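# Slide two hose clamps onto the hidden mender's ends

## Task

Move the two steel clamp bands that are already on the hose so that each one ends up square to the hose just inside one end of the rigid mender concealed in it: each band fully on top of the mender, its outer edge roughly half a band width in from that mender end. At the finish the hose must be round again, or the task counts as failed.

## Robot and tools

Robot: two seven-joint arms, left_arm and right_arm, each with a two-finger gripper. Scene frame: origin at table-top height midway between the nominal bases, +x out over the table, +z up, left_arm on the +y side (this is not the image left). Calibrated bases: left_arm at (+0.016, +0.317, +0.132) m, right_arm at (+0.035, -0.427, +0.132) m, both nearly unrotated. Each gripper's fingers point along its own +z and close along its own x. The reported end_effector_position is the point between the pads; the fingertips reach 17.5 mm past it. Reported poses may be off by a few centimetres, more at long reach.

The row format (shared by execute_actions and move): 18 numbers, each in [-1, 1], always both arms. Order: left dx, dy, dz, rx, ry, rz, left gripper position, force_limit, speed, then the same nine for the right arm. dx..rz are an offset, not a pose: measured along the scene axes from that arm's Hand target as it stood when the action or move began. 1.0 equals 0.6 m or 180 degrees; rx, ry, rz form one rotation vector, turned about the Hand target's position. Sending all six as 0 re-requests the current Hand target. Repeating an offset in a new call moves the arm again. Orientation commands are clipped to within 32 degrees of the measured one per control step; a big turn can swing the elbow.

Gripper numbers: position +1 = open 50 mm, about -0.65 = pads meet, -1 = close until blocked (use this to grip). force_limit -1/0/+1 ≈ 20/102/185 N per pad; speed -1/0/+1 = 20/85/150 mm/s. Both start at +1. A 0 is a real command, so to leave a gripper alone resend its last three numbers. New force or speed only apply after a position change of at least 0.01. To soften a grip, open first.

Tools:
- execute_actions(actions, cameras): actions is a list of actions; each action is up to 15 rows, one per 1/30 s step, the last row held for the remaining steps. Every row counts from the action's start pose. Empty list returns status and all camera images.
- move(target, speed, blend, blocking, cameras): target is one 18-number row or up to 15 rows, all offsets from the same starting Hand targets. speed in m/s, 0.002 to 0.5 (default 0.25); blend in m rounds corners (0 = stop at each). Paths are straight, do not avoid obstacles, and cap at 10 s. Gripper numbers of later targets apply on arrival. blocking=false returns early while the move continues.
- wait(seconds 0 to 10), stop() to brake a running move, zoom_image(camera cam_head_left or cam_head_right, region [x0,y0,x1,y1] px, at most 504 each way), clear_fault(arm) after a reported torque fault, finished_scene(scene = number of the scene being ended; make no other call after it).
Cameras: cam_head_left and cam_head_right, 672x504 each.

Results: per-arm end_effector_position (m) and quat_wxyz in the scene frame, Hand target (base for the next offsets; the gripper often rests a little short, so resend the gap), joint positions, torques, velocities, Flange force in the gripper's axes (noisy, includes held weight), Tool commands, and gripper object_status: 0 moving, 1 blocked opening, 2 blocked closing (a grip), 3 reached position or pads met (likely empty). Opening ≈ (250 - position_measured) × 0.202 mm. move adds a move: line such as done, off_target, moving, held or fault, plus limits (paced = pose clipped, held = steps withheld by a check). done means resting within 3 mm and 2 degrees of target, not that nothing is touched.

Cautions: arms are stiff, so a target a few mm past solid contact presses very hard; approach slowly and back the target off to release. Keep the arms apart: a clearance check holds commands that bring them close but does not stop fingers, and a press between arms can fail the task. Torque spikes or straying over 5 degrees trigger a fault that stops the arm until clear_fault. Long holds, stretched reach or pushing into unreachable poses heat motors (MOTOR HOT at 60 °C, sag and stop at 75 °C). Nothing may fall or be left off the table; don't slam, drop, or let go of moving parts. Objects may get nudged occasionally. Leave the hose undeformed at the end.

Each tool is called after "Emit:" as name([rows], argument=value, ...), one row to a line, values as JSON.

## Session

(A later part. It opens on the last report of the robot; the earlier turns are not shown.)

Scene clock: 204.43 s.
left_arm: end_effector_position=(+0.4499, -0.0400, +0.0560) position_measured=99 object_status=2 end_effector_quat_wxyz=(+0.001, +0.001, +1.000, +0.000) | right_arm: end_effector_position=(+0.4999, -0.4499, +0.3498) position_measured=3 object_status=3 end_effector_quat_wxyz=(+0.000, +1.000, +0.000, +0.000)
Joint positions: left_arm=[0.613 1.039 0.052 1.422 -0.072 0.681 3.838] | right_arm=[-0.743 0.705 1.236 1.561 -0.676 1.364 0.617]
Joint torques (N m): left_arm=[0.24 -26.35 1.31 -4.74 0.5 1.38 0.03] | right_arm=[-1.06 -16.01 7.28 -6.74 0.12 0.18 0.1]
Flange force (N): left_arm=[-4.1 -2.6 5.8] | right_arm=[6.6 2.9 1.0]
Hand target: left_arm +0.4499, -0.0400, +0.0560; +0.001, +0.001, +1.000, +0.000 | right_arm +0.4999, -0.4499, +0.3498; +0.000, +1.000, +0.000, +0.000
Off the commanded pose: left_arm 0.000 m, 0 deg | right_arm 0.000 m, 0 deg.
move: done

Emit:
move([
  [0, 0, 0, 0, 0, 0, 0.6, -1, 1, 0, 0, 0, 0, 0, 0, 1, 1, 1],
  [0, -0.05, 0, 0, 0, 0, 0.6, -1, 1, 0, 0, 0, 0, 0, 0, 1, 1, 1],
  [0, -0.05, 0, 0, 0, 0, -1, -1, 0, 0, 0, 0, 0, 0, 0, 1, 1, 1],
], speed=0.1)

Emit:
move([
  [0, 0, 0, 0, 0, 0, 0.6, -1, 1, 0, 0, 0, 0, 0, 0, 1, 1, 1],
  [0, -0.025, 0, 0, 0, 0, 0.6, -1, 1, 0, 0, 0, 0, 0, 0, 1, 1, 1],
  [0, -0.025, 0, 0, 0, 0, -1, -1, 0, 0, 0, 0, 0, 0, 0, 1, 1, 1],
], speed=0.1)

Emit:
move([
  [0, 0, 0, 0, 0, 0, 0.6, -1, 1, 0, 0, 0, 0, 0, 0, 1, 1, 1],
  [0, -0.025, 0, 0, 0, 0, 0.6, -1, 1, 0, 0, 0, 0, 0, 0, 1, 1, 1],
  [0, -0.025, 0, 0, 0, 0, -1, -1, 0, 0, 0, 0, 0, 0, 0, 1, 1, 1],
], speed=0.1, cameras=["all"])

Scene clock: 214.40 s.
left_arm: end_effector_position=(+0.4499, -0.0700, +0.0560) position_measured=112 object_status=2 end_effector_quat_wxyz=(+0.001, +0.001, +1.000, +0.000) | right_arm: end_effector_position=(+0.4999, -0.4499, +0.3498) position_measured=3 object_status=3 end_effector_quat_wxyz=(+0.000, +1.000, +0.000, +0.000)
Joint positions: left_arm=[0.656 1.07 0.05 1.336 -0.067 0.737 3.873] | right_arm=[-0.743 0.705 1.236 1.561 -0.676 1.364 0.617]
Joint torques (N m): left_arm=[0.16 -27.62 1.36 -5.37 0.51 1.39 0.07] | right_arm=[-1.04 -16.03 7.3 -6.8 0.1 0.2 0.15]
Flange force (N): left_arm=[-4.1 -3.1 6.5] | right_arm=[6.4 2.7 1.1]
Hand target: left_arm +0.4499, -0.0700, +0.0560; +0.001, +0.001, +1.000, +0.000 | right_arm +0.4999, -0.4499, +0.3498; +0.000, +1.000, +0.000, +0.000
Off the commanded pose: left_arm 0.000 m, 0 deg | right_arm 0.000 m, 0 deg.
move: done

Scene clock: 216.10 s.
left_arm: end_effector_position=(+0.4499, -0.0850, +0.0560) position_measured=113 object_status=2 end_effector_quat_wxyz=(+0.001, +0.001, +1.000, +0.000) | right_arm: end_effector_position=(+0.4999, -0.4499, +0.3498) position_measured=3 object_status=3 end_effector_quat_wxyz=(+0.000, +1.000, +0.000, +0.000)
Joint positions: left_arm=[0.677 1.087 0.049 1.289 -0.064 0.766 3.889] | right_arm=[-0.743 0.705 1.236 1.561 -0.676 1.364 0.617]
Joint torques (N m): left_arm=[-0.07 -27.52 1.18 -5.77 0.46 1.2 -0.01] | right_arm=[-1.03 -16.02 7.27 -6.77 0.13 0.2 0.11]
Flange force (N): left_arm=[-3.0 -3.0 5.2] | right_arm=[6.4 2.8 1.1]
Hand target: left_arm +0.4499, -0.0850, +0.0560; +0.001, +0.001, +1.000, +0.000 | right_arm +0.4999, -0.4499, +0.3498; +0.000, +1.000, +0.000, +0.000
Off the commanded pose: left_arm 0.000 m, 0 deg | right_arm 0.000 m, 0 deg.
move: done

Scene clock: 217.80 s.
left_arm: end_effector_position=(+0.4499, -0.1000, +0.0560) position_measured=109 object_status=2 end_effector_quat_wxyz=(+0.001, +0.001, +1.000, +0.000) | right_arm: end_effector_position=(+0.4999, -0.4499, +0.3498) position_measured=3 object_status=3 end_effector_quat_wxyz=(+0.000, +1.000, +0.000, +0.000)
Joint positions: left_arm=[0.697 1.105 0.049 1.241 -0.062 0.796 3.906] | right_arm=[-0.743 0.705 1.236 1.561 -0.676 1.364 0.617]
Joint torques (N m): left_arm=[-0.12 -28 0.91 -6.25 0.38 1 0] | right_arm=[-1.1 -16.02 7.29 -6.77 0.12 0.19 0.11]
Flange force (N): left_arm=[-2.7 -2.8 4.9] | right_arm=[6.6 2.9 1.1]
Hand target: left_arm +0.4499, -0.1000, +0.0560; +0.001, +0.001, +1.000, +0.000 | right_arm +0.4999, -0.4499, +0.3498; +0.000, +1.000, +0.000, +0.000
Off the commanded pose: left_arm 0.000 m, 0 deg | right_arm 0.000 m, 0 deg.
move: done

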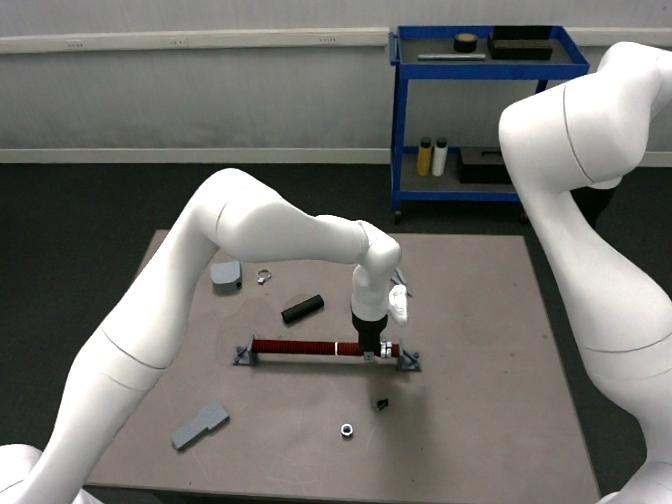

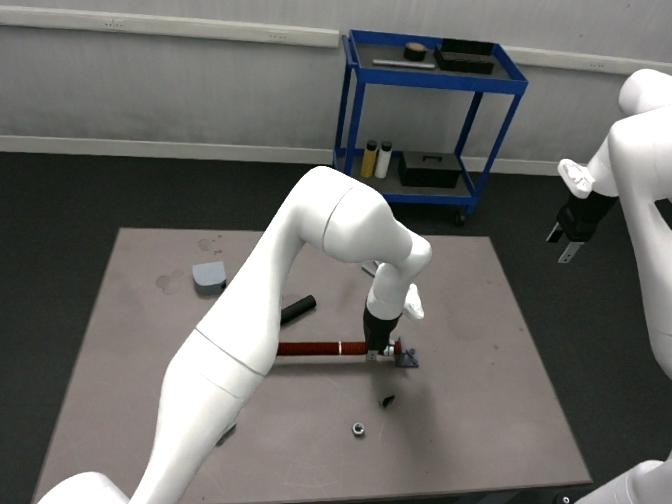

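Emit:
move([
  [0, 0, 0, 0, 0, 0, 0.6, -1, 1, 0, 0, 0, 0, 0, 0, 1, 1, 1],
  [0, 0.075, 0, 0, 0, 0, 0.6, -1, 1, 0, 0, 0, 0, 0, 0, 1, 1, 1],
  [0, 0.075, 0, 0, 0, 0, -1, -1, 0, 0, 0, 0, 0, 0, 0, 1, 1, 1],
], speed=0.1)

Emit:
move([
  [0, 0, 0, 0, 0, 0, 0.6, -1, 1, 0, 0, 0, 0, 0, 0, 1, 1, 1],
  [0, 0.15, 0, 0, 0, 0, 0.6, -1, 1, 0, 0, 0, 0, 0, 0, 1, 1, 1],
  [0, 0.15, 0, 0, 0, 0, -1, -1, 0, 0, 0, 0, 0, 0, 0, 1, 1, 1],
], speed=0.1)

Scene clock: 226.03 s.
left_arm: end_effector_position=(+0.4499, -0.0550, +0.0560) position_measured=101 object_status=2 end_effector_quat_wxyz=(+0.001, +0.001, +1.000, +0.000) | right_arm: end_effector_position=(+0.4999, -0.4499, +0.3498) position_measured=3 object_status=3 end_effector_quat_wxyz=(+0.000, +1.000, +0.000, +0.000)
Joint positions: left_arm=[0.635 1.054 0.05 1.38 -0.069 0.708 3.855] | right_arm=[-0.743 0.705 1.236 1.561 -0.676 1.364 0.617]
Joint torques (N m): left_arm=[0.37 -27.39 1.34 -4.79 0.49 1.63 0.11] | right_arm=[-1.05 -16.02 7.31 -6.78 0.13 0.18 0.1]
Flange force (N): left_arm=[-5.2 -3.2 7.4] | right_arm=[6.5 2.8 1.1]
Hand target: left_arm +0.4499, -0.0550, +0.0560; +0.001, +0.001, +1.000, +0.000 | right_arm +0.4999, -0.4499, +0.3498; +0.000, +1.000, +0.000, +0.000
Off the commanded pose: left_arm 0.000 m, 0 deg | right_arm 0.000 m, 0 deg.
move: done

Scene clock: 228.27 s.
left_arm: end_effector_position=(+0.4500, +0.0350, +0.0560) position_measured=113 object_status=2 end_effector_quat_wxyz=(+0.001, +0.001, +1.000, +0.000) | right_arm: end_effector_position=(+0.4999, -0.4499, +0.3498) position_measured=3 object_status=3 end_effector_quat_wxyz=(+0.000, +1.000, +0.000, +0.000)
Joint positions: left_arm=[0.491 0.978 0.057 1.603 -0.09 0.562 3.741] | right_arm=[-0.743 0.705 1.236 1.561 -0.676 1.364 0.617]
Joint torques (N m): left_arm=[-0.13 -25.4 1.1 -3.79 0.27 1.5 -0.01] | right_arm=[-1.05 -15.93 7.3 -6.76 0.1 0.21 0.1]
Flange force (N): left_arm=[-3.7 -2.7 7.9] | right_arm=[6.3 2.9 1.0]
Hand target: left_arm +0.4499, +0.0350, +0.0560; +0.001, +0.001, +1.000, +0.000 | right_arm +0.4999, -0.4499, +0.3498; +0.000, +1.000, +0.000, +0.000
Off the commanded pose: left_arm 0.000 m, 0 deg | right_arm 0.000 m, 0 deg.
move: done

Emit:
move([
  [0, 0, 0, 0, 0, 0, 0.6, -1, 1, 0, 0, 0, 0, 0, 0, 1, 1, 1],
  [0, -0.0125, 0, 0, 0, 0, 0.6, -1, 1, 0, 0, 0, 0, 0, 0, 1, 1, 1],
  [0, -0.0125, 0, 0, 0, 0, -1, -1, 0, 0, 0, 0, 0, 0, 0, 1, 1, 1],
], speed=0.1)

Emit:
move([
  [0, 0, 0, 0, 0, 0, 0.6, -1, 1, 0, 0, 0, 0, 0, 0, 1, 1, 1],
  [0, -0.15, 0, 0, 0, 0, 0.6, -1, 1, 0, 0, 0, 0, 0, 0, 1, 1, 1],
  [0, -0.15, 0, 0, 0, 0, -1, -1, 0, 0, 0, 0, 0, 0, 0, 1, 1, 1],
], speed=0.1)

Scene clock: 233.90 s.
left_arm: end_effector_position=(+0.4499, +0.0275, +0.0560) position_measured=101 object_status=2 end_effector_quat_wxyz=(+0.001, +0.001, +1.000, +0.000) | right_arm: end_effector_position=(+0.4999, -0.4499, +0.3498) position_measured=3 object_status=3 end_effector_quat_wxyz=(+0.000, +1.000, +0.000, +0.000)
Joint positions: left_arm=[0.504 0.983 0.056 1.587 -0.087 0.573 3.751] | right_arm=[-0.743 0.705 1.236 1.561 -0.676 1.364 0.617]
Joint torques (N m): left_arm=[-0.07 -24.48 1.06 -3.19 0.37 1.62 0.06] | right_arm=[-1.08 -16.01 7.29 -6.79 0.09 0.19 0.11]
Flange force (N): left_arm=[-4.8 -3.2 6.1] | right_arm=[6.4 2.9 1.1]
Hand target: left_arm +0.4499, +0.0275, +0.0560; +0.001, +0.001, +1.000, +0.000 | right_arm +0.4999, -0.4499, +0.3498; +0.000, +1.000, +0.000, +0.000
Off the commanded pose: left_arm 0.000 m, 0 deg | right_arm 0.000 m, 0 deg.
move: done

Scene clock: 236.13 s.
left_arm: end_effector_position=(+0.4500, -0.0625, +0.0560) position_measured=113 object_status=2 end_effector_quat_wxyz=(+0.001, +0.001, +1.000, +0.000) | right_arm: end_effector_position=(+0.4999, -0.4499, +0.3498) position_measured=3 object_status=3 end_effector_quat_wxyz=(+0.000, +1.000, +0.000, +0.000)
Joint positions: left_arm=[0.646 1.062 0.049 1.358 -0.067 0.722 3.863] | right_arm=[-0.743 0.705 1.236 1.561 -0.676 1.364 0.617]
Joint torques (N m): left_arm=[0.06 -27.09 1.15 -5.8 0.47 0.96 0.02] | right_arm=[-1.13 -15.95 7.27 -6.8 0.12 0.17 0.11]
Flange force (N): left_arm=[-2.6 -2.0 5.2] | right_arm=[6.5 3.0 1.0]
Hand target: left_arm +0.4499, -0.0625, +0.0560; +0.001, +0.001, +1.000, +0.000 | right_arm +0.4999, -0.4499, +0.3498; +0.000, +1.000, +0.000, +0.000
Off the commanded pose: left_arm 0.000 m, 0 deg | right_arm 0.000 m, 0 deg.
move: done

Emit:
move([
  [0, 0, 0, 0, 0, 0, 0.6, -1, 1, 0, 0, 0, 0, 0, 0, 1, 1, 1],
  [0, 0.00625, 0, 0, 0, 0, 0.6, -1, 1, 0, 0, 0, 0, 0, 0, 1, 1, 1],
  [0, 0.00625, 0, 0, 0, 0, -1, -1, 0, 0, 0, 0, 0, 0, 0, 1, 1, 1],
], speed=0.1)

Emit:
move([
  [0, 0, 0, 0, 0, 0, 0.6, -1, 1, 0, 0, 0, 0, 0, 0, 1, 1, 1],
  [0, 0.15, 0, 0, 0, 0, 0.6, -1, 1, 0, 0, 0, 0, 0, 0, 1, 1, 1],
  [0, 0.15, 0, 0, 0, 0, -1, -1, 0, 0, 0, 0, 0, 0, 0, 1, 1, 1],
], speed=0.1)

Scene clock: 241.97 s.
left_arm: end_effector_position=(+0.4500, -0.0588, +0.0560) position_measured=113 object_status=2 end_effector_quat_wxyz=(+0.001, +0.001, +1.000, +0.000) | right_arm: end_effector_position=(+0.4999, -0.4499, +0.3498) position_measured=3 object_status=3 end_effector_quat_wxyz=(+0.000, +1.000, +0.000, +0.000)
Joint positions: left_arm=[0.641 1.058 0.049 1.369 -0.067 0.715 3.859] | right_arm=[-0.743 0.705 1.236 1.561 -0.676 1.364 0.617]
Joint torques (N m): left_arm=[-0.25 -27.67 0.81 -5.79 0.25 1.05 -0.03] | right_arm=[-1.12 -16.02 7.26 -6.78 0.1 0.21 0.11]
Flange force (N): left_arm=[-2.7 -2.9 6.5] | right_arm=[6.5 3.0 1.1]
Hand target: left_arm +0.4499, -0.0588, +0.0560; +0.001, +0.001, +1.000, +0.000 | right_arm +0.4999, -0.4499, +0.3498; +0.000, +1.000, +0.000, +0.000
Off the commanded pose: left_arm 0.000 m, 0 deg | right_arm 0.000 m, 0 deg.
move: done

Scene clock: 244.20 s.
left_arm: end_effector_position=(+0.4500, +0.0313, +0.0560) position_measured=101 object_status=2 end_effector_quat_wxyz=(+0.001, +0.001, +1.000, +0.000) | right_arm: end_effector_position=(+0.4999, -0.4499, +0.3498) position_measured=3 object_status=3 end_effector_quat_wxyz=(+0.000, +1.000, +0.000, +0.000)
Joint positions: left_arm=[0.497 0.98 0.056 1.595 -0.088 0.567 3.745] | right_arm=[-0.743 0.705 1.236 1.561 -0.676 1.364 0.617]
Joint torques (N m): left_arm=[0.26 -25.41 1.47 -3.63 0.44 1.45 -0.04] | right_arm=[-1.07 -15.98 7.29 -6.8 0.12 0.23 0.1]
Flange force (N): left_arm=[-4.8 -2.6 7.7] | right_arm=[6.3 2.9 1.2]
Hand target: left_arm +0.4499, +0.0312, +0.0560; +0.001, +0.001, +1.000, +0.000 | right_arm +0.4999, -0.4499, +0.3498; +0.000, +1.000, +0.000, +0.000
Off the commanded pose: left_arm 0.000 m, 0 deg | right_arm 0.000 m, 0 deg.
move: done

Emit:
move([
  [0, 0, 0, 0, 0, 0, 0.6, -1, 1, 0, 0, 0, 0, 0, 0, 1, 1, 1],
  [0, 0, 0.1, 0, 0, 0, 1, -1, 1, 0, 0, 0, 0, 0, 0, 1, 1, 1],
], speed=0.1, cameras=["all"])

Emit:
zoom_image(camera="cam_head_left", region=[365, 325, 425, 375])

Emit:
zoom_image(camera="cam_head_right", region=[365, 325, 425, 375])

Emit:
zoom_image(camera="cam_head_right", region=[230, 260, 270, 293])

Emit:
zoom_image(camera="cam_head_left", region=[230, 320, 410, 380])

Scene clock: 264.43 s.
left_arm: end_effector_position=(+0.4499, +0.0312, +0.1160) position_measured=3 object_status=3 end_effector_quat_wxyz=(+0.001, +0.001, +1.000, +0.000) | right_arm: end_effector_position=(+0.4999, -0.4499, +0.3498) position_measured=3 object_status=3 end_effector_quat_wxyz=(+0.000, +1.000, +0.000, +0.000)
Joint positions: left_arm=[0.491 0.865 0.067 1.595 -0.082 0.683 3.741] | right_arm=[-0.743 0.705 1.236 1.561 -0.676 1.364 0.617]
Joint torques (N m): left_arm=[-0.73 -24.36 0.55 -6.44 0.19 0.27 0.02] | right_arm=[-1.11 -15.99 7.29 -6.79 0.12 0.16 0.13]
Flange force (N): left_arm=[-0.3 -1.8 4.1] | right_arm=[6.5 2.9 1.0]
Hand target: left_arm +0.4499, +0.0312, +0.1160; +0.001, +0.001, +1.000, +0.000 | right_arm +0.4999, -0.4499, +0.3498; +0.000, +1.000, +0.000, +0.000
Off the commanded pose: left_arm 0.000 m, 0 deg | right_arm 0.000 m, 0 deg.
move: done

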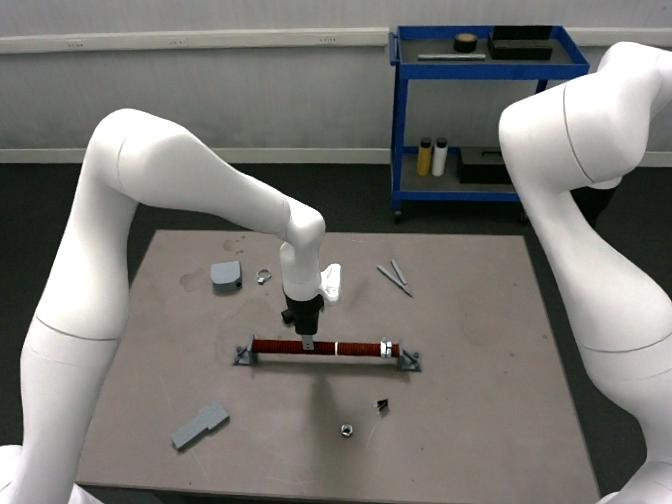

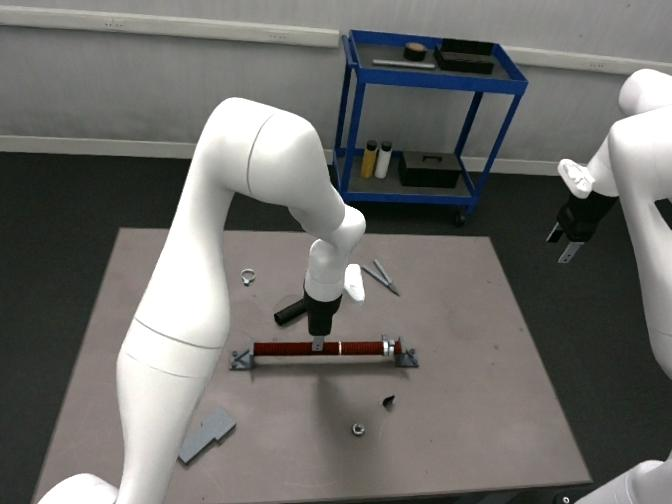

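Scaled by 8.400.

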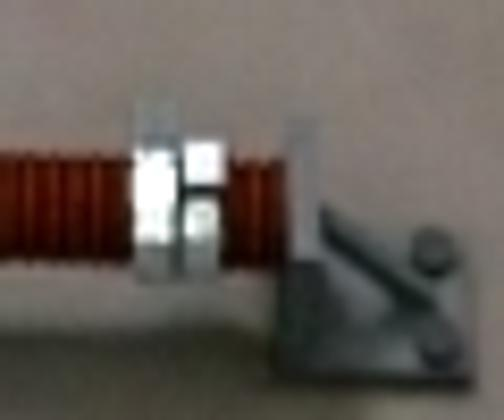

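Scaled by 8.400.

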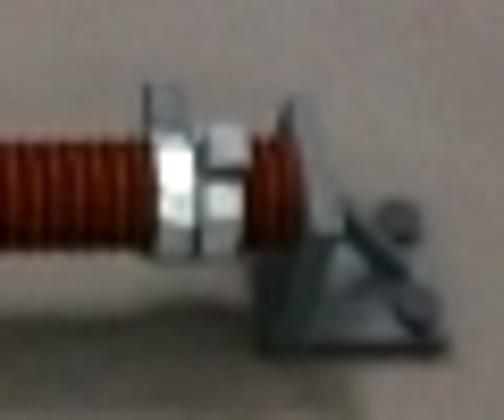

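Scaled by 12.600.

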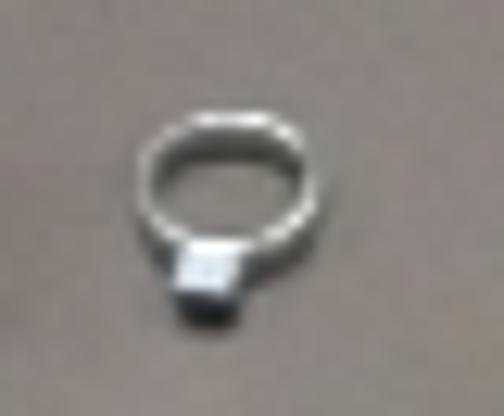

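Scaled by 2.800.

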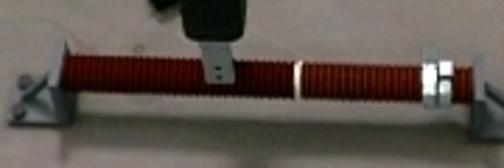

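Emit:
zoom_image(camera="cam_head_left", region=[372, 330, 402, 360])

Emit:
zoom_image(camera="cam_head_right", region=[374, 327, 404, 357])

Scaled by 16.800.

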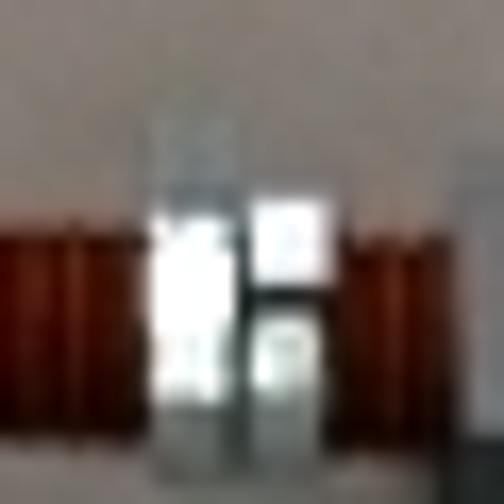

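Scaled by 16.800.

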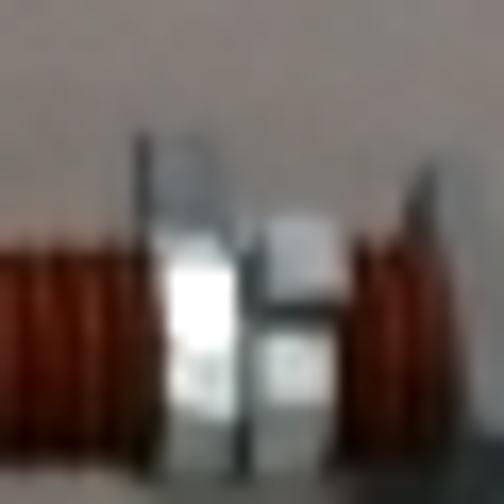

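Emit:
move([
  [0.0005, -0.3087, 0, 0, 0, 0, 1, -1, 1, 0, 0, 0, 0, 0, 0, 1, 1, 1],
  [0.0005, -0.3087, -0.1, 0, 0, 0, 1, -1, 1, 0, 0, 0, 0, 0, 0, 1, 1, 1],
], speed=[0.15, 0.05], cameras=["all"])

Emit:
zoom_image(camera="cam_head_left", region=[365, 325, 425, 375])

Emit:
zoom_image(camera="cam_head_right", region=[365, 325, 425, 375])

Scene clock: 326.10 s.
left_arm: end_effector_position=(+0.4502, -0.1540, +0.0560) position_measured=3 object_status=3 end_effector_quat_wxyz=(+0.001, +0.001, +1.000, +0.000) | right_arm: end_effector_position=(+0.4999, -0.4499, +0.3498) position_measured=3 object_status=3 end_effector_quat_wxyz=(+0.000, +1.000, +0.000, +0.000)
Joint positions: left_arm=[0.76 1.182 0.059 1.04 -0.069 0.92 3.967] | right_arm=[-0.743 0.705 1.236 1.561 -0.676 1.364 0.617]
Joint torques (N m): left_arm=[-0.71 -29.72 0.59 -8.03 0.14 0.3 0.04] | right_arm=[-1.12 -15.99 7.25 -6.74 0.14 0.18 0.11]
Flange force (N): left_arm=[-0.9 -2.4 3.8] | right_arm=[6.7 3.0 1.0]
Hand target: left_arm +0.4502, -0.1540, +0.0560; +0.001, +0.001, +1.000, +0.000 | right_arm +0.4999, -0.4499, +0.3498; +0.000, +1.000, +0.000, +0.000
Off the commanded pose: left_arm 0.000 m, 0 deg | right_arm 0.000 m, 0 deg.
move: done

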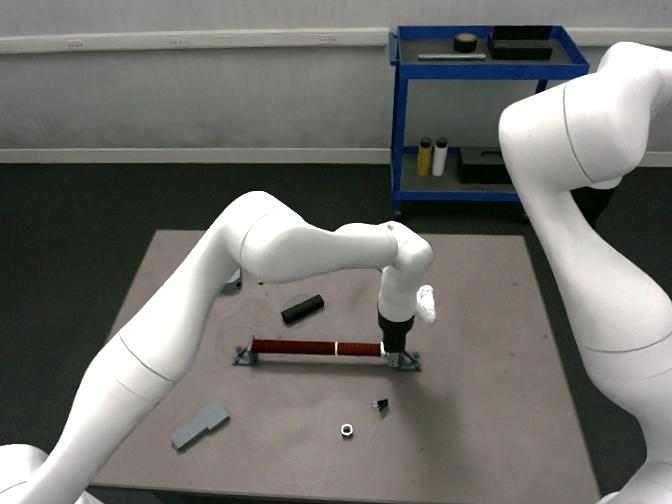

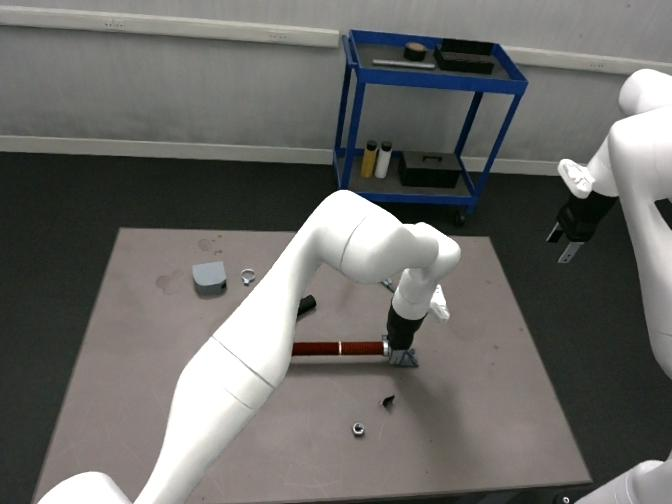

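Scaled by 8.400.

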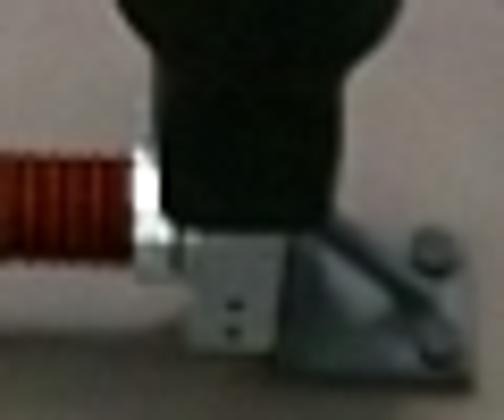

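Scaled by 8.400.

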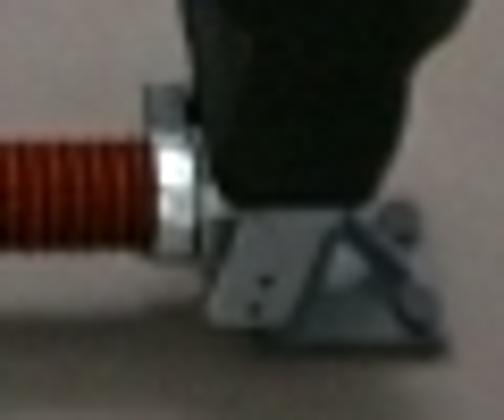

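Emit:
move(target=[0, 0, 0, 0, 0, 0, -1, -1, 0, 0, 0, 0, 0, 0, 0, 1, 1, 1], speed=0.05)

Scene clock: 329.67 s.
left_arm: end_effector_position=(+0.4502, -0.1540, +0.0560) position_measured=68 object_status=2 end_effector_quat_wxyz=(+0.001, +0.001, +1.000, +0.000) | right_arm: end_effector_position=(+0.4999, -0.4499, +0.3498) position_measured=3 object_status=3 end_effector_quat_wxyz=(+0.000, +1.000, +0.000, +0.000)
Joint positions: left_arm=[0.76 1.182 0.059 1.04 -0.069 0.92 3.967] | right_arm=[-0.743 0.705 1.236 1.561 -0.676 1.364 0.617]
Joint torques (N m): left_arm=[-0.78 -29.78 0.46 -8.17 0.17 0.25 0.04] | right_arm=[-1.13 -15.99 7.25 -6.73 0.13 0.21 0.11]
Flange force (N): left_arm=[-0.5 -2.1 3.8] | right_arm=[6.7 3.0 1.0]
Hand target: left_arm +0.4502, -0.1540, +0.0560; +0.001, +0.001, +1.000, +0.000 | right_arm +0.4999, -0.4499, +0.3498; +0.000, +1.000, +0.000, +0.000
Off the commanded pose: left_arm 0.000 m, 0 deg | right_arm 0.000 m, 0 deg.
move: done

Emit:
move(target=[0, 0.0333, 0, 0, 0, 0, -1, -1, 0, 0, 0, 0, 0, 0, 0, 1, 1, 1], speed=0.03, cameras=["all"])

Emit:
zoom_image(camera="cam_head_left", region=[355, 325, 415, 375])

Emit:
zoom_image(camera="cam_head_right", region=[355, 325, 415, 375])

Scene clock: 334.03 s.
left_arm: end_effector_position=(+0.4503, -0.1340, +0.0560) position_measured=68 object_status=2 end_effector_quat_wxyz=(+0.001, +0.001, +1.000, +0.000) | right_arm: end_effector_position=(+0.4999, -0.4499, +0.3498) position_measured=3 object_status=3 end_effector_quat_wxyz=(+0.000, +1.000, +0.000, +0.000)
Joint positions: left_arm=[0.735 1.152 0.058 1.119 -0.071 0.872 3.948] | right_arm=[-0.743 0.705 1.236 1.561 -0.676 1.364 0.617]
Joint torques (N m): left_arm=[-0.87 -29.27 0.61 -7.75 0.16 0.31 0.04] | right_arm=[-1.05 -16 7.31 -6.77 0.12 0.18 0.08]
Flange force (N): left_arm=[-0.6 -2.5 4.1] | right_arm=[6.5 2.9 1.1]
Hand target: left_arm +0.4502, -0.1340, +0.0560; +0.001, +0.001, +1.000, +0.000 | right_arm +0.4999, -0.4499, +0.3498; +0.000, +1.000, +0.000, +0.000
Off the commanded pose: left_arm 0.000 m, 0 deg | right_arm 0.000 m, 0 deg.
move: done

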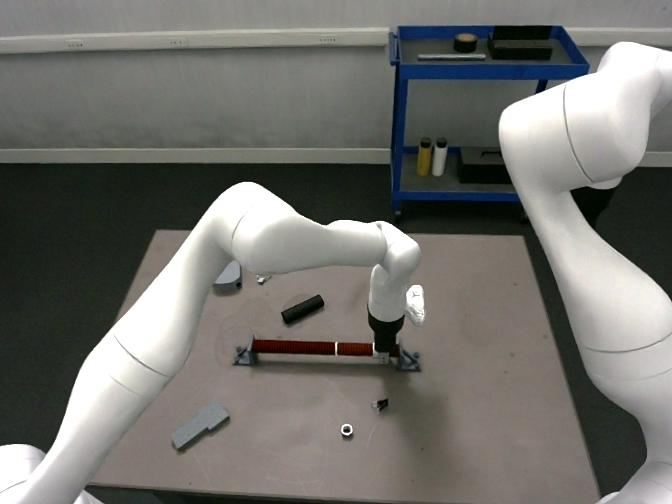

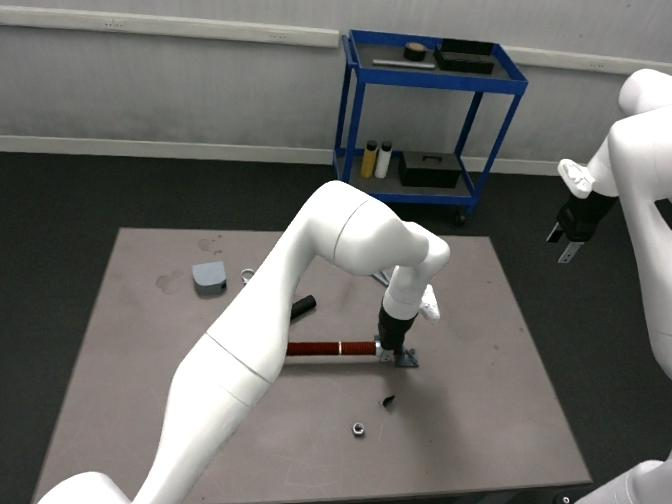

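Scaled by 8.400.

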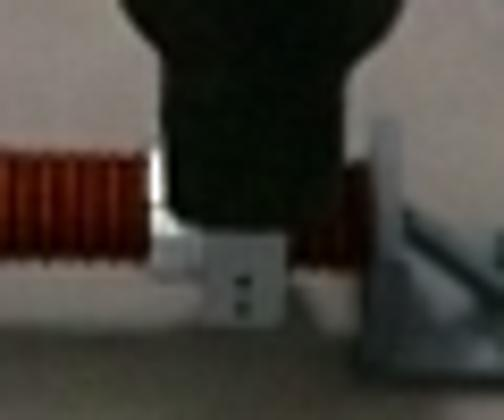

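Scaled by 8.400.

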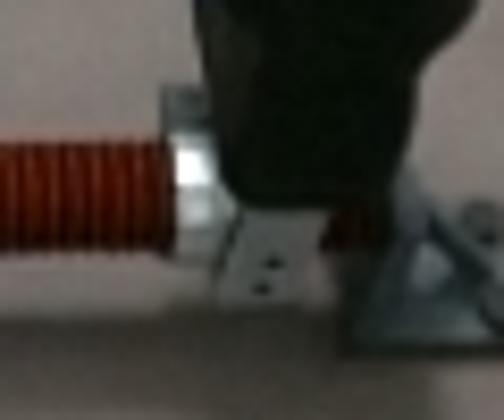

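Emit:
move(target=[0, 0.2125, 0, 0, 0, 0, -1, -1, 0, 0, 0, 0, 0, 0, 0, 1, 1, 1], speed=0.08, cameras=["all"])

Emit:
zoom_image(camera="cam_head_left", region=[290, 325, 350, 375])

Emit:
zoom_image(camera="cam_head_right", region=[290, 325, 350, 375])

Scene clock: 346.97 s.
left_arm: end_effector_position=(+0.4502, -0.0066, +0.0560) position_measured=68 object_status=2 end_effector_quat_wxyz=(+0.001, +0.001, +1.000, +0.000) | right_arm: end_effector_position=(+0.4999, -0.4499, +0.3498) position_measured=3 object_status=3 end_effector_quat_wxyz=(+0.000, +1.000, +0.000, +0.000)
Joint positions: left_arm=[0.556 1.01 0.062 1.507 -0.09 0.626 3.805] | right_arm=[-0.743 0.705 1.236 1.561 -0.676 1.364 0.617]
Joint torques (N m): left_arm=[-0.67 -25.97 0.64 -5.97 0.13 0.29 -0.02] | right_arm=[-1.08 -15.99 7.27 -6.77 0.12 0.19 0.11]
Flange force (N): left_arm=[-0.3 -1.8 4.5] | right_arm=[6.4 2.9 1.1]
Hand target: left_arm +0.4502, -0.0065, +0.0560; +0.001, +0.001, +1.000, +0.000 | right_arm +0.4999, -0.4499, +0.3498; +0.000, +1.000, +0.000, +0.000
Off the commanded pose: left_arm 0.000 m, 0 deg | right_arm 0.000 m, 0 deg.
move: done

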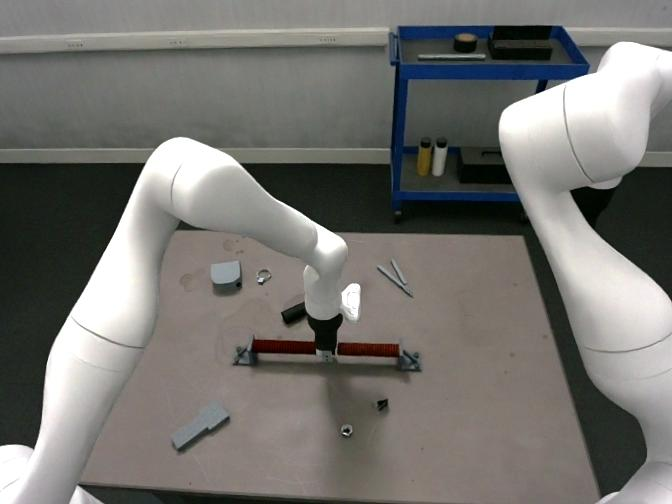

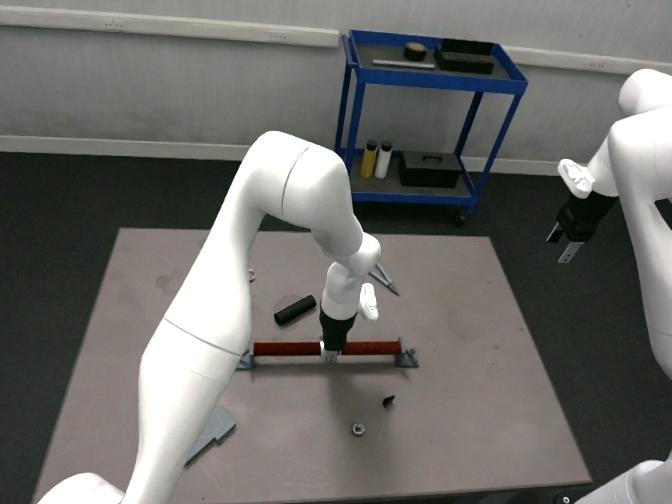

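Scaled by 8.400.

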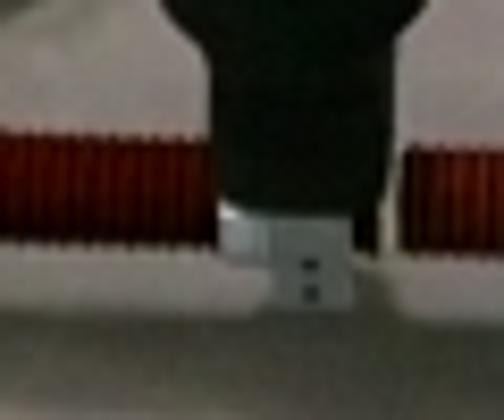

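Scaled by 8.400.

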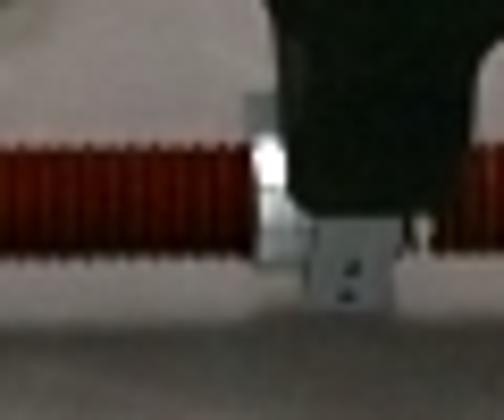

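Emit:
move(target=[0, -0.055, 0, 0, 0, 0, -1, -1, 0, 0, 0, 0, 0, 0, 0, 1, 1, 1], speed=0.06, cameras=["all"])

Emit:
zoom_image(camera="cam_head_left", region=[300, 325, 360, 375])

Emit:
zoom_image(camera="cam_head_right", region=[300, 325, 360, 375])

Scene clock: 356.43 s.
left_arm: end_effector_position=(+0.4502, -0.0395, +0.0560) position_measured=68 object_status=2 end_effector_quat_wxyz=(+0.001, +0.001, +1.000, +0.000) | right_arm: end_effector_position=(+0.4999, -0.4499, +0.3498) position_measured=3 object_status=3 end_effector_quat_wxyz=(+0.000, +1.000, +0.000, +0.000)
Joint positions: left_arm=[0.607 1.039 0.06 1.422 -0.083 0.681 3.845] | right_arm=[-0.743 0.705 1.236 1.561 -0.676 1.364 0.617]
Joint torques (N m): left_arm=[-0.73 -26.74 0.62 -6.37 0.2 0.25 0.02] | right_arm=[-1.12 -16 7.23 -6.77 0.11 0.21 0.07]
Flange force (N): left_arm=[-0.6 -2.0 4.3] | right_arm=[6.5 3.0 1.1]
Hand target: left_arm +0.4502, -0.0395, +0.0560; +0.001, +0.001, +1.000, +0.000 | right_arm +0.4999, -0.4499, +0.3498; +0.000, +1.000, +0.000, +0.000
Off the commanded pose: left_arm 0.000 m, 0 deg | right_arm 0.000 m, 0 deg.
move: done

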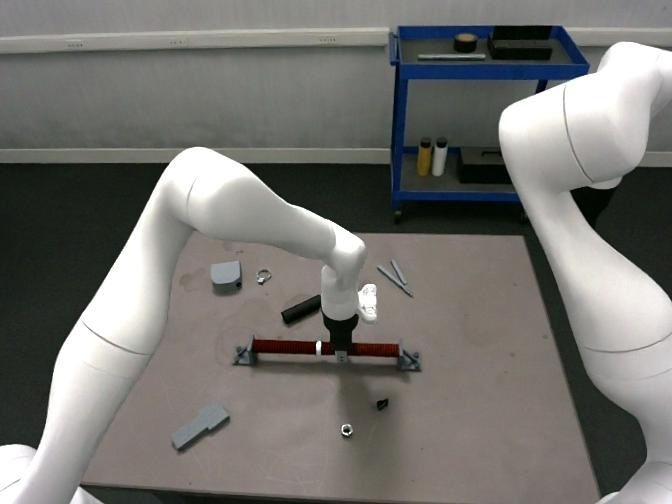

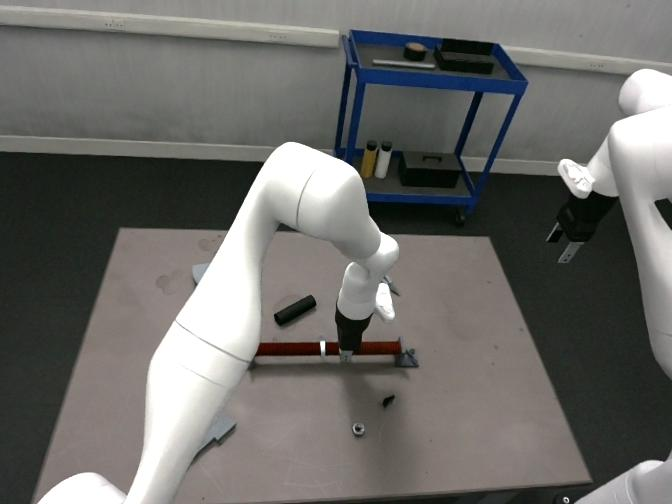

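Scaled by 8.400.

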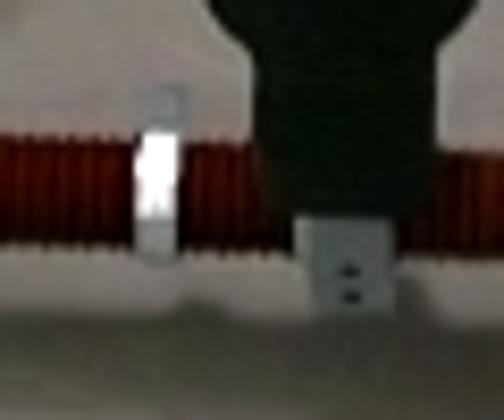

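Scaled by 8.400.

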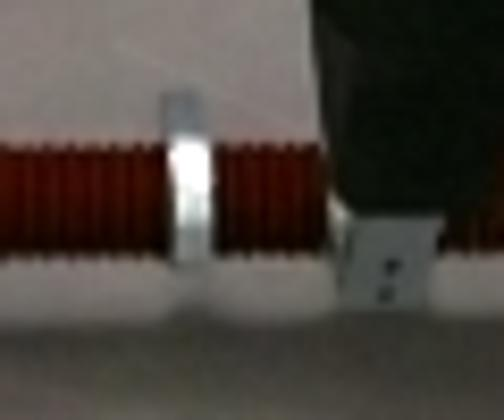

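Emit:
move([
  [0, 0, 0, 0, 0, 0, 0.85, -1, 1, 0, 0, 0, 0, 0, 0, 1, 1, 1],
  [0, -0.025, 0, 0, 0, 0, 0.85, -1, 1, 0, 0, 0, 0, 0, 0, 1, 1, 1],
  [0, -0.025, 0, 0, 0, 0, -1, -1, 0, 0, 0, 0, 0, 0, 0, 1, 1, 1],
], speed=0.1)

Emit:
move([
  [0, 0, 0, 0, 0, 0, 0.85, -1, 1, 0, 0, 0, 0, 0, 0, 1, 1, 1],
  [0, 0.0083, 0, 0, 0, 0, 0.85, -1, 1, 0, 0, 0, 0, 0, 0, 1, 1, 1],
  [0, 0.0083, 0, 0, 0, 0, -1, -1, 0, 0, 0, 0, 0, 0, 0, 1, 1, 1],
], speed=0.1)

Scene clock: 364.87 s.
left_arm: end_effector_position=(+0.4502, -0.0545, +0.0560) position_measured=101 object_status=2 end_effector_quat_wxyz=(+0.001, +0.001, +1.000, +0.000) | right_arm: end_effector_position=(+0.4999, -0.4499, +0.3498) position_measured=3 object_status=3 end_effector_quat_wxyz=(+0.000, +1.000, +0.000, +0.000)
Joint positions: left_arm=[0.629 1.054 0.059 1.38 -0.08 0.708 3.862] | right_arm=[-0.743 0.705 1.236 1.561 -0.676 1.364 0.617]
Joint torques (N m): left_arm=[-0.26 -26.71 0.95 -5.96 0.34 0.59 0.09] | right_arm=[-1.11 -16 7.27 -6.76 0.15 0.19 0.09]
Flange force (N): left_arm=[-2.0 -2.1 4.2] | right_arm=[6.6 3.0 1.1]
Hand target: left_arm +0.4502, -0.0545, +0.0560; +0.001, +0.001, +1.000, +0.000 | right_arm +0.4999, -0.4499, +0.3498; +0.000, +1.000, +0.000, +0.000
Off the commanded pose: left_arm 0.000 m, 0 deg | right_arm 0.000 m, 0 deg.
move: done

Scene clock: 366.57 s.
left_arm: end_effector_position=(+0.4502, -0.0495, +0.0560) position_measured=100 object_status=2 end_effector_quat_wxyz=(+0.001, +0.001, +1.000, +0.000) | right_arm: end_effector_position=(+0.4999, -0.4499, +0.3498) position_measured=3 object_status=3 end_effector_quat_wxyz=(+0.000, +1.000, +0.000, +0.000)
Joint positions: left_arm=[0.622 1.049 0.059 1.394 -0.081 0.699 3.856] | right_arm=[-0.743 0.705 1.236 1.561 -0.676 1.364 0.617]
Joint torques (N m): left_arm=[-0.39 -27.47 0.77 -6.2 0.29 0.71 0.06] | right_arm=[-1.09 -15.99 7.28 -6.82 0.1 0.2 0.13]
Flange force (N): left_arm=[-1.6 -2.0 5.9] | right_arm=[6.3 2.9 1.1]
Hand target: left_arm +0.4502, -0.0495, +0.0560; +0.001, +0.001, +1.000, +0.000 | right_arm +0.4999, -0.4499, +0.3498; +0.000, +1.000, +0.000, +0.000
Off the commanded pose: left_arm 0.000 m, 0 deg | right_arm 0.000 m, 0 deg.
move: done

Emit:
move([
  [0, 0, 0, 0, 0, 0, 0.85, -1, 1, 0, 0, 0, 0, 0, 0, 1, 1, 1],
  [0, 0.005, 0, 0, 0, 0, 0.85, -1, 1, 0, 0, 0, 0, 0, 0, 1, 1, 1],
  [0, 0.005, 0, 0, 0, 0, -1, -1, 0, 0, 0, 0, 0, 0, 0, 1, 1, 1],
], speed=0.1)

Emit:
move([
  [0, 0, 0, 0, 0, 0, 0.85, -1, 1, 0, 0, 0, 0, 0, 0, 1, 1, 1],
  [0, 0.005, 0, 0, 0, 0, 0.85, -1, 1, 0, 0, 0, 0, 0, 0, 1, 1, 1],
  [0, 0.005, 0, 0, 0, 0, -1, -1, 0, 0, 0, 0, 0, 0, 0, 1, 1, 1],
], speed=0.1)

Scene clock: 371.83 s.
left_arm: end_effector_position=(+0.4502, -0.0466, +0.0560) position_measured=100 object_status=2 end_effector_quat_wxyz=(+0.001, +0.001, +1.000, +0.000) | right_arm: end_effector_position=(+0.4999, -0.4499, +0.3498) position_measured=3 object_status=3 end_effector_quat_wxyz=(+0.000, +1.000, +0.000, +0.000)
Joint positions: left_arm=[0.618 1.046 0.059 1.403 -0.081 0.694 3.853] | right_arm=[-0.743 0.705 1.236 1.561 -0.676 1.364 0.617]
Joint torques (N m): left_arm=[-0.73 -26.46 0.62 -5.46 0.29 0.9 0.12] | right_arm=[-1.09 -16 7.26 -6.75 0.13 0.2 0.1]
Flange force (N): left_arm=[-2.1 -3.1 4.7] | right_arm=[6.5 2.9 1.1]
Hand target: left_arm +0.4502, -0.0465, +0.0560; +0.001, +0.001, +1.000, +0.000 | right_arm +0.4999, -0.4499, +0.3498; +0.000, +1.000, +0.000, +0.000
Off the commanded pose: left_arm 0.000 m, 0 deg | right_arm 0.000 m, 0 deg.
move: done

Scene clock: 373.53 s.
left_arm: end_effector_position=(+0.4503, -0.0435, +0.0560) position_measured=92 object_status=2 end_effector_quat_wxyz=(+0.001, +0.001, +1.000, +0.000) | right_arm: end_effector_position=(+0.4999, -0.4499, +0.3498) position_measured=3 object_status=3 end_effector_quat_wxyz=(+0.000, +1.000, +0.000, +0.000)
Joint positions: left_arm=[0.613 1.043 0.059 1.411 -0.082 0.688 3.849] | right_arm=[-0.743 0.705 1.236 1.561 -0.676 1.364 0.617]
Joint torques (N m): left_arm=[1.75 -26.68 3.11 -4.01 1.26 1.87 0.19] | right_arm=[-1.06 -16.01 7.28 -6.76 0.1 0.22 0.09]
Flange force (N): left_arm=[-7.5 -1.7 7.4] | right_arm=[6.4 2.9 1.1]
Hand target: left_arm +0.4502, -0.0435, +0.0560; +0.001, +0.001, +1.000, +0.000 | right_arm +0.4999, -0.4499, +0.3498; +0.000, +1.000, +0.000, +0.000
Off the commanded pose: left_arm 0.000 m, 0 deg | right_arm 0.000 m, 0 deg.
move: done

Emit:
move([
  [0, 0, 0, 0, 0, 0, 0.85, -1, 1, 0, 0, 0, 0, 0, 0, 1, 1, 1],
  [0, 0, 0.1, 0, 0, 0, 0.85, -1, 1, 0, 0, 0, 0, 0, 0, 1, 1, 1],
  [0, 0.25, 0.1, 0, 0, 0, 1, -1, 1, 0, 0, 0, 0, 0, 0, 1, 1, 1],
], speed=0.15, cameras=["all"])

Emit:
zoom_image(camera="cam_head_left", region=[300, 325, 360, 375])

Emit:
zoom_image(camera="cam_head_right", region=[300, 325, 360, 375])

Scene clock: 387.17 s.
left_arm: end_effector_position=(+0.4502, +0.1065, +0.1160) position_measured=3 object_status=3 end_effector_quat_wxyz=(+0.001, +0.001, +1.000, +0.000) | right_arm: end_effector_position=(+0.4999, -0.4499, +0.3498) position_measured=3 object_status=3 end_effector_quat_wxyz=(+0.000, +1.000, +0.000, +0.000)
Joint positions: left_arm=[0.346 0.813 0.079 1.736 -0.103 0.595 3.628] | right_arm=[-0.743 0.705 1.236 1.561 -0.676 1.364 0.617]
Joint torques (N m): left_arm=[-0.54 -22.8 0.59 -5.7 0.16 0.25 0.02] | right_arm=[-1.06 -16.02 7.3 -6.76 0.09 0.17 0.08]
Flange force (N): left_arm=[-0.6 -1.4 4.2] | right_arm=[6.5 2.9 1.0]
Hand target: left_arm +0.4502, +0.1065, +0.1160; +0.001, +0.001, +1.000, +0.000 | right_arm +0.4999, -0.4499, +0.3498; +0.000, +1.000, +0.000, +0.000
Off the commanded pose: left_arm 0.000 m, 0 deg | right_arm 0.000 m, 0 deg.
move: done

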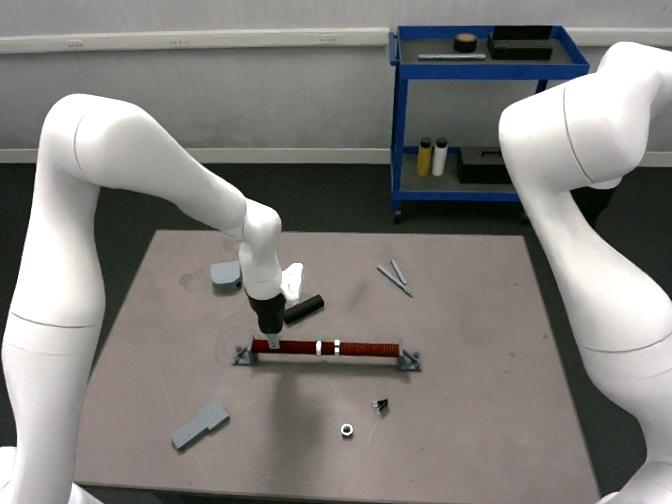

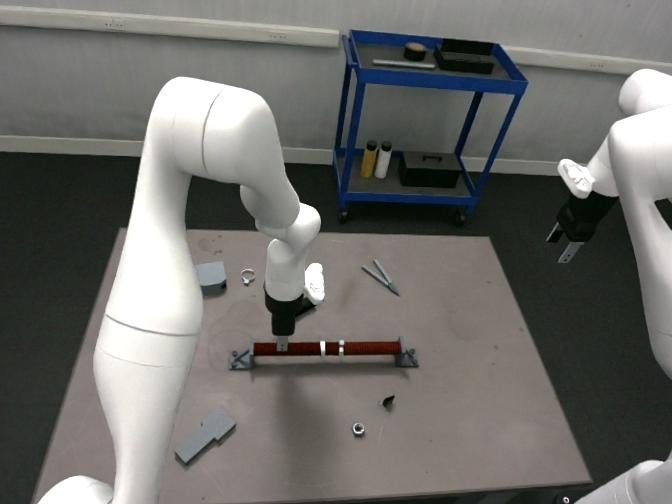

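Scaled by 8.400.

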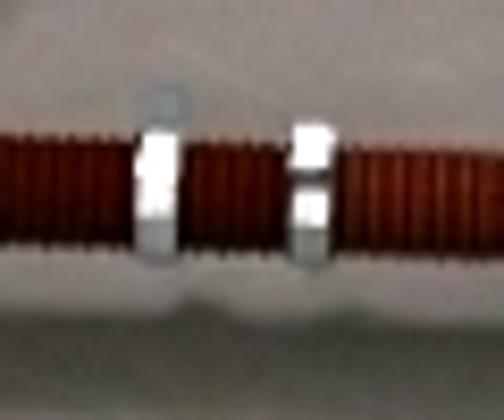

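Scaled by 8.400.

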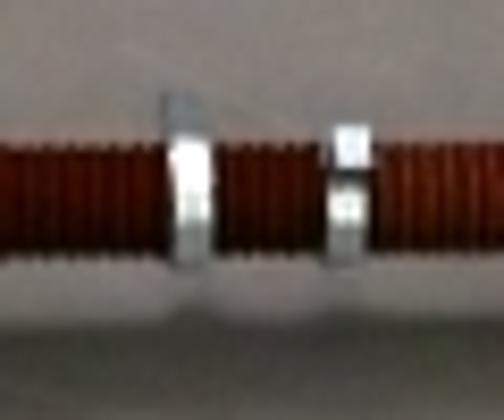

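Emit:
move([
  [0, -0.1367, 0, 0, 0, 0, 0.85, -1, 1, 0, 0, 0, 0, 0, 0, 1, 1, 1],
  [0, -0.1367, -0.1, 0, 0, 0, 0.85, -1, 1, 0, 0, 0, 0, 0, 0, 1, 1, 1],
  [0, -0.1367, -0.1, 0, 0, 0, -1, -1, 0, 0, 0, 0, 0, 0, 0, 1, 1, 1],
], speed=0.1)

Emit:
move([
  [0, 0, 0, 0, 0, 0, 0.85, -1, 1, 0, 0, 0, 0, 0, 0, 1, 1, 1],
  [0, -0.0033, 0, 0, 0, 0, 0.85, -1, 1, 0, 0, 0, 0, 0, 0, 1, 1, 1],
  [0, -0.0033, 0, 0, 0, 0, -1, -1, 0, 0, 0, 0, 0, 0, 0, 1, 1, 1],
], speed=0.1)

Scene clock: 399.80 s.
left_arm: end_effector_position=(+0.4507, +0.0241, +0.0569) position_measured=24 object_status=2 end_effector_quat_wxyz=(+0.001, +0.001, +1.000, +0.000) | right_arm: end_effector_position=(+0.4999, -0.4499, +0.3498) position_measured=3 object_status=3 end_effector_quat_wxyz=(+0.000, +1.000, +0.000, +0.000)
Joint positions: left_arm=[0.507 0.984 0.059 1.579 -0.091 0.578 3.758] | right_arm=[-0.743 0.705 1.236 1.561 -0.676 1.364 0.617]
Joint torques (N m): left_arm=[5.09 49.75 2.65 11.7 1.55 -4.12 -0.01] | right_arm=[-1.07 -15.96 7.24 -6.78 0.08 0.19 0.1]
Flange force (N): left_arm=[9.0 18.0 -148.2] | right_arm=[6.3 2.9 1.0]
Hand target: left_arm +0.4502, +0.0245, +0.0560; +0.001, +0.001, +1.000, +0.000 | right_arm +0.4999, -0.4499, +0.3498; +0.000, +1.000, +0.000, +0.000
Off the commanded pose: left_arm 0.001 m, 0 deg | right_arm 0.000 m, 0 deg.
move: done

Scene clock: 401.50 s.
left_arm: end_effector_position=(+0.4507, +0.0223, +0.0568) position_measured=24 object_status=2 end_effector_quat_wxyz=(+0.001, +0.001, +1.000, +0.000) | right_arm: end_effector_position=(+0.4999, -0.4499, +0.3498) position_measured=3 object_status=3 end_effector_quat_wxyz=(+0.000, +1.000, +0.000, +0.000)
Joint positions: left_arm=[0.511 0.986 0.058 1.575 -0.09 0.581 3.761] | right_arm=[-0.743 0.705 1.236 1.561 -0.676 1.364 0.617]
Joint torques (N m): left_arm=[11.08 47.69 9.63 8.79 3.59 -6.14 0.01] | right_arm=[-1.1 -16 7.33 -6.82 0.13 0.19 0.1]
Flange force (N): left_arm=[6.9 30.4 -147.4] | right_arm=[6.4 3.0 1.2]
Hand target: left_arm +0.4502, +0.0225, +0.0560; +0.001, +0.001, +1.000, +0.000 | right_arm +0.4999, -0.4499, +0.3498; +0.000, +1.000, +0.000, +0.000
Off the commanded pose: left_arm 0.001 m, 0 deg | right_arm 0.000 m, 0 deg.
move: done

Emit:
move([
  [0, 0, 0.1, 0, 0, 0, 0.85, -1, 1, 0, 0, 0, 0, 0, 0, 1, 1, 1],
], speed=0.1, cameras=["all"])

Emit:
zoom_image(camera="cam_head_left", region=[300, 325, 360, 375])

Emit:
zoom_image(camera="cam_head_right", region=[300, 325, 360, 375])

Scene clock: 404.97 s.
left_arm: end_effector_position=(+0.4502, +0.0225, +0.1160) position_measured=24 object_status=3 end_effector_quat_wxyz=(+0.001, +0.001, +1.000, +0.000) | right_arm: end_effector_position=(+0.4999, -0.4499, +0.3498) position_measured=3 object_status=3 end_effector_quat_wxyz=(+0.000, +1.000, +0.000, +0.000)
Joint positions: left_arm=[0.504 0.873 0.069 1.575 -0.084 0.695 3.756] | right_arm=[-0.743 0.705 1.236 1.561 -0.676 1.364 0.617]
Joint torques (N m): left_arm=[-0.72 -24.59 0.5 -6.62 0.16 0.24 0.06] | right_arm=[-1.11 -15.97 7.33 -6.8 0.06 0.2 0.13]
Flange force (N): left_arm=[-0.2 -1.6 4.1] | right_arm=[6.4 3.0 1.1]
Hand target: left_arm +0.4502, +0.0225, +0.1160; +0.001, +0.001, +1.000, +0.000 | right_arm +0.4999, -0.4499, +0.3498; +0.000, +1.000, +0.000, +0.000
Off the commanded pose: left_arm 0.000 m, 0 deg | right_arm 0.000 m, 0 deg.
TORQUE WARNING: the torque sensor of joint 2 (shoulder) of the left arm reached its warning level (56.7 N m). A warning alone does not stop the arm.
move: done

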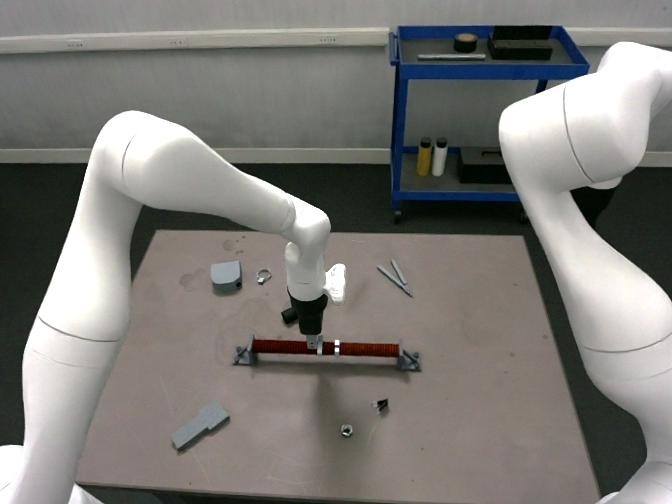

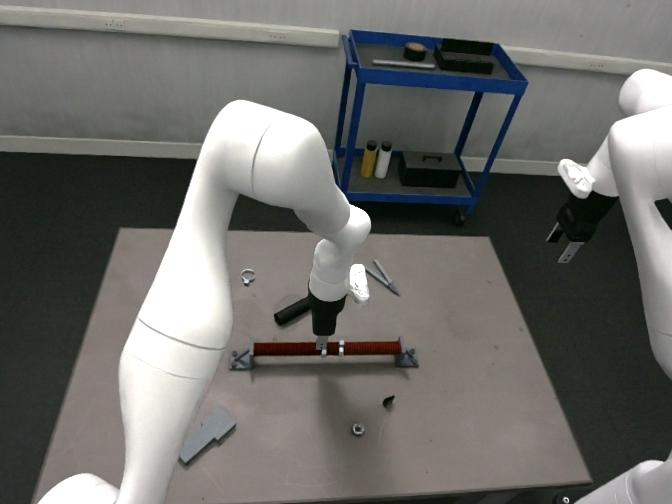

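Scaled by 8.400.

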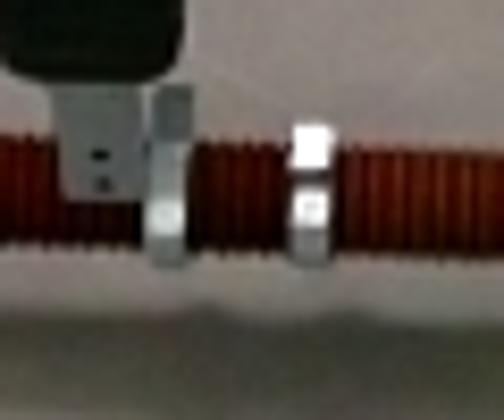

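Scaled by 8.400.

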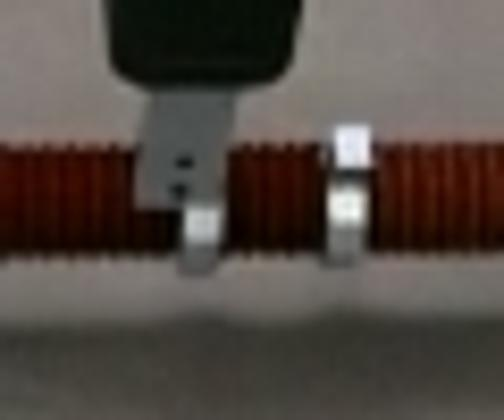

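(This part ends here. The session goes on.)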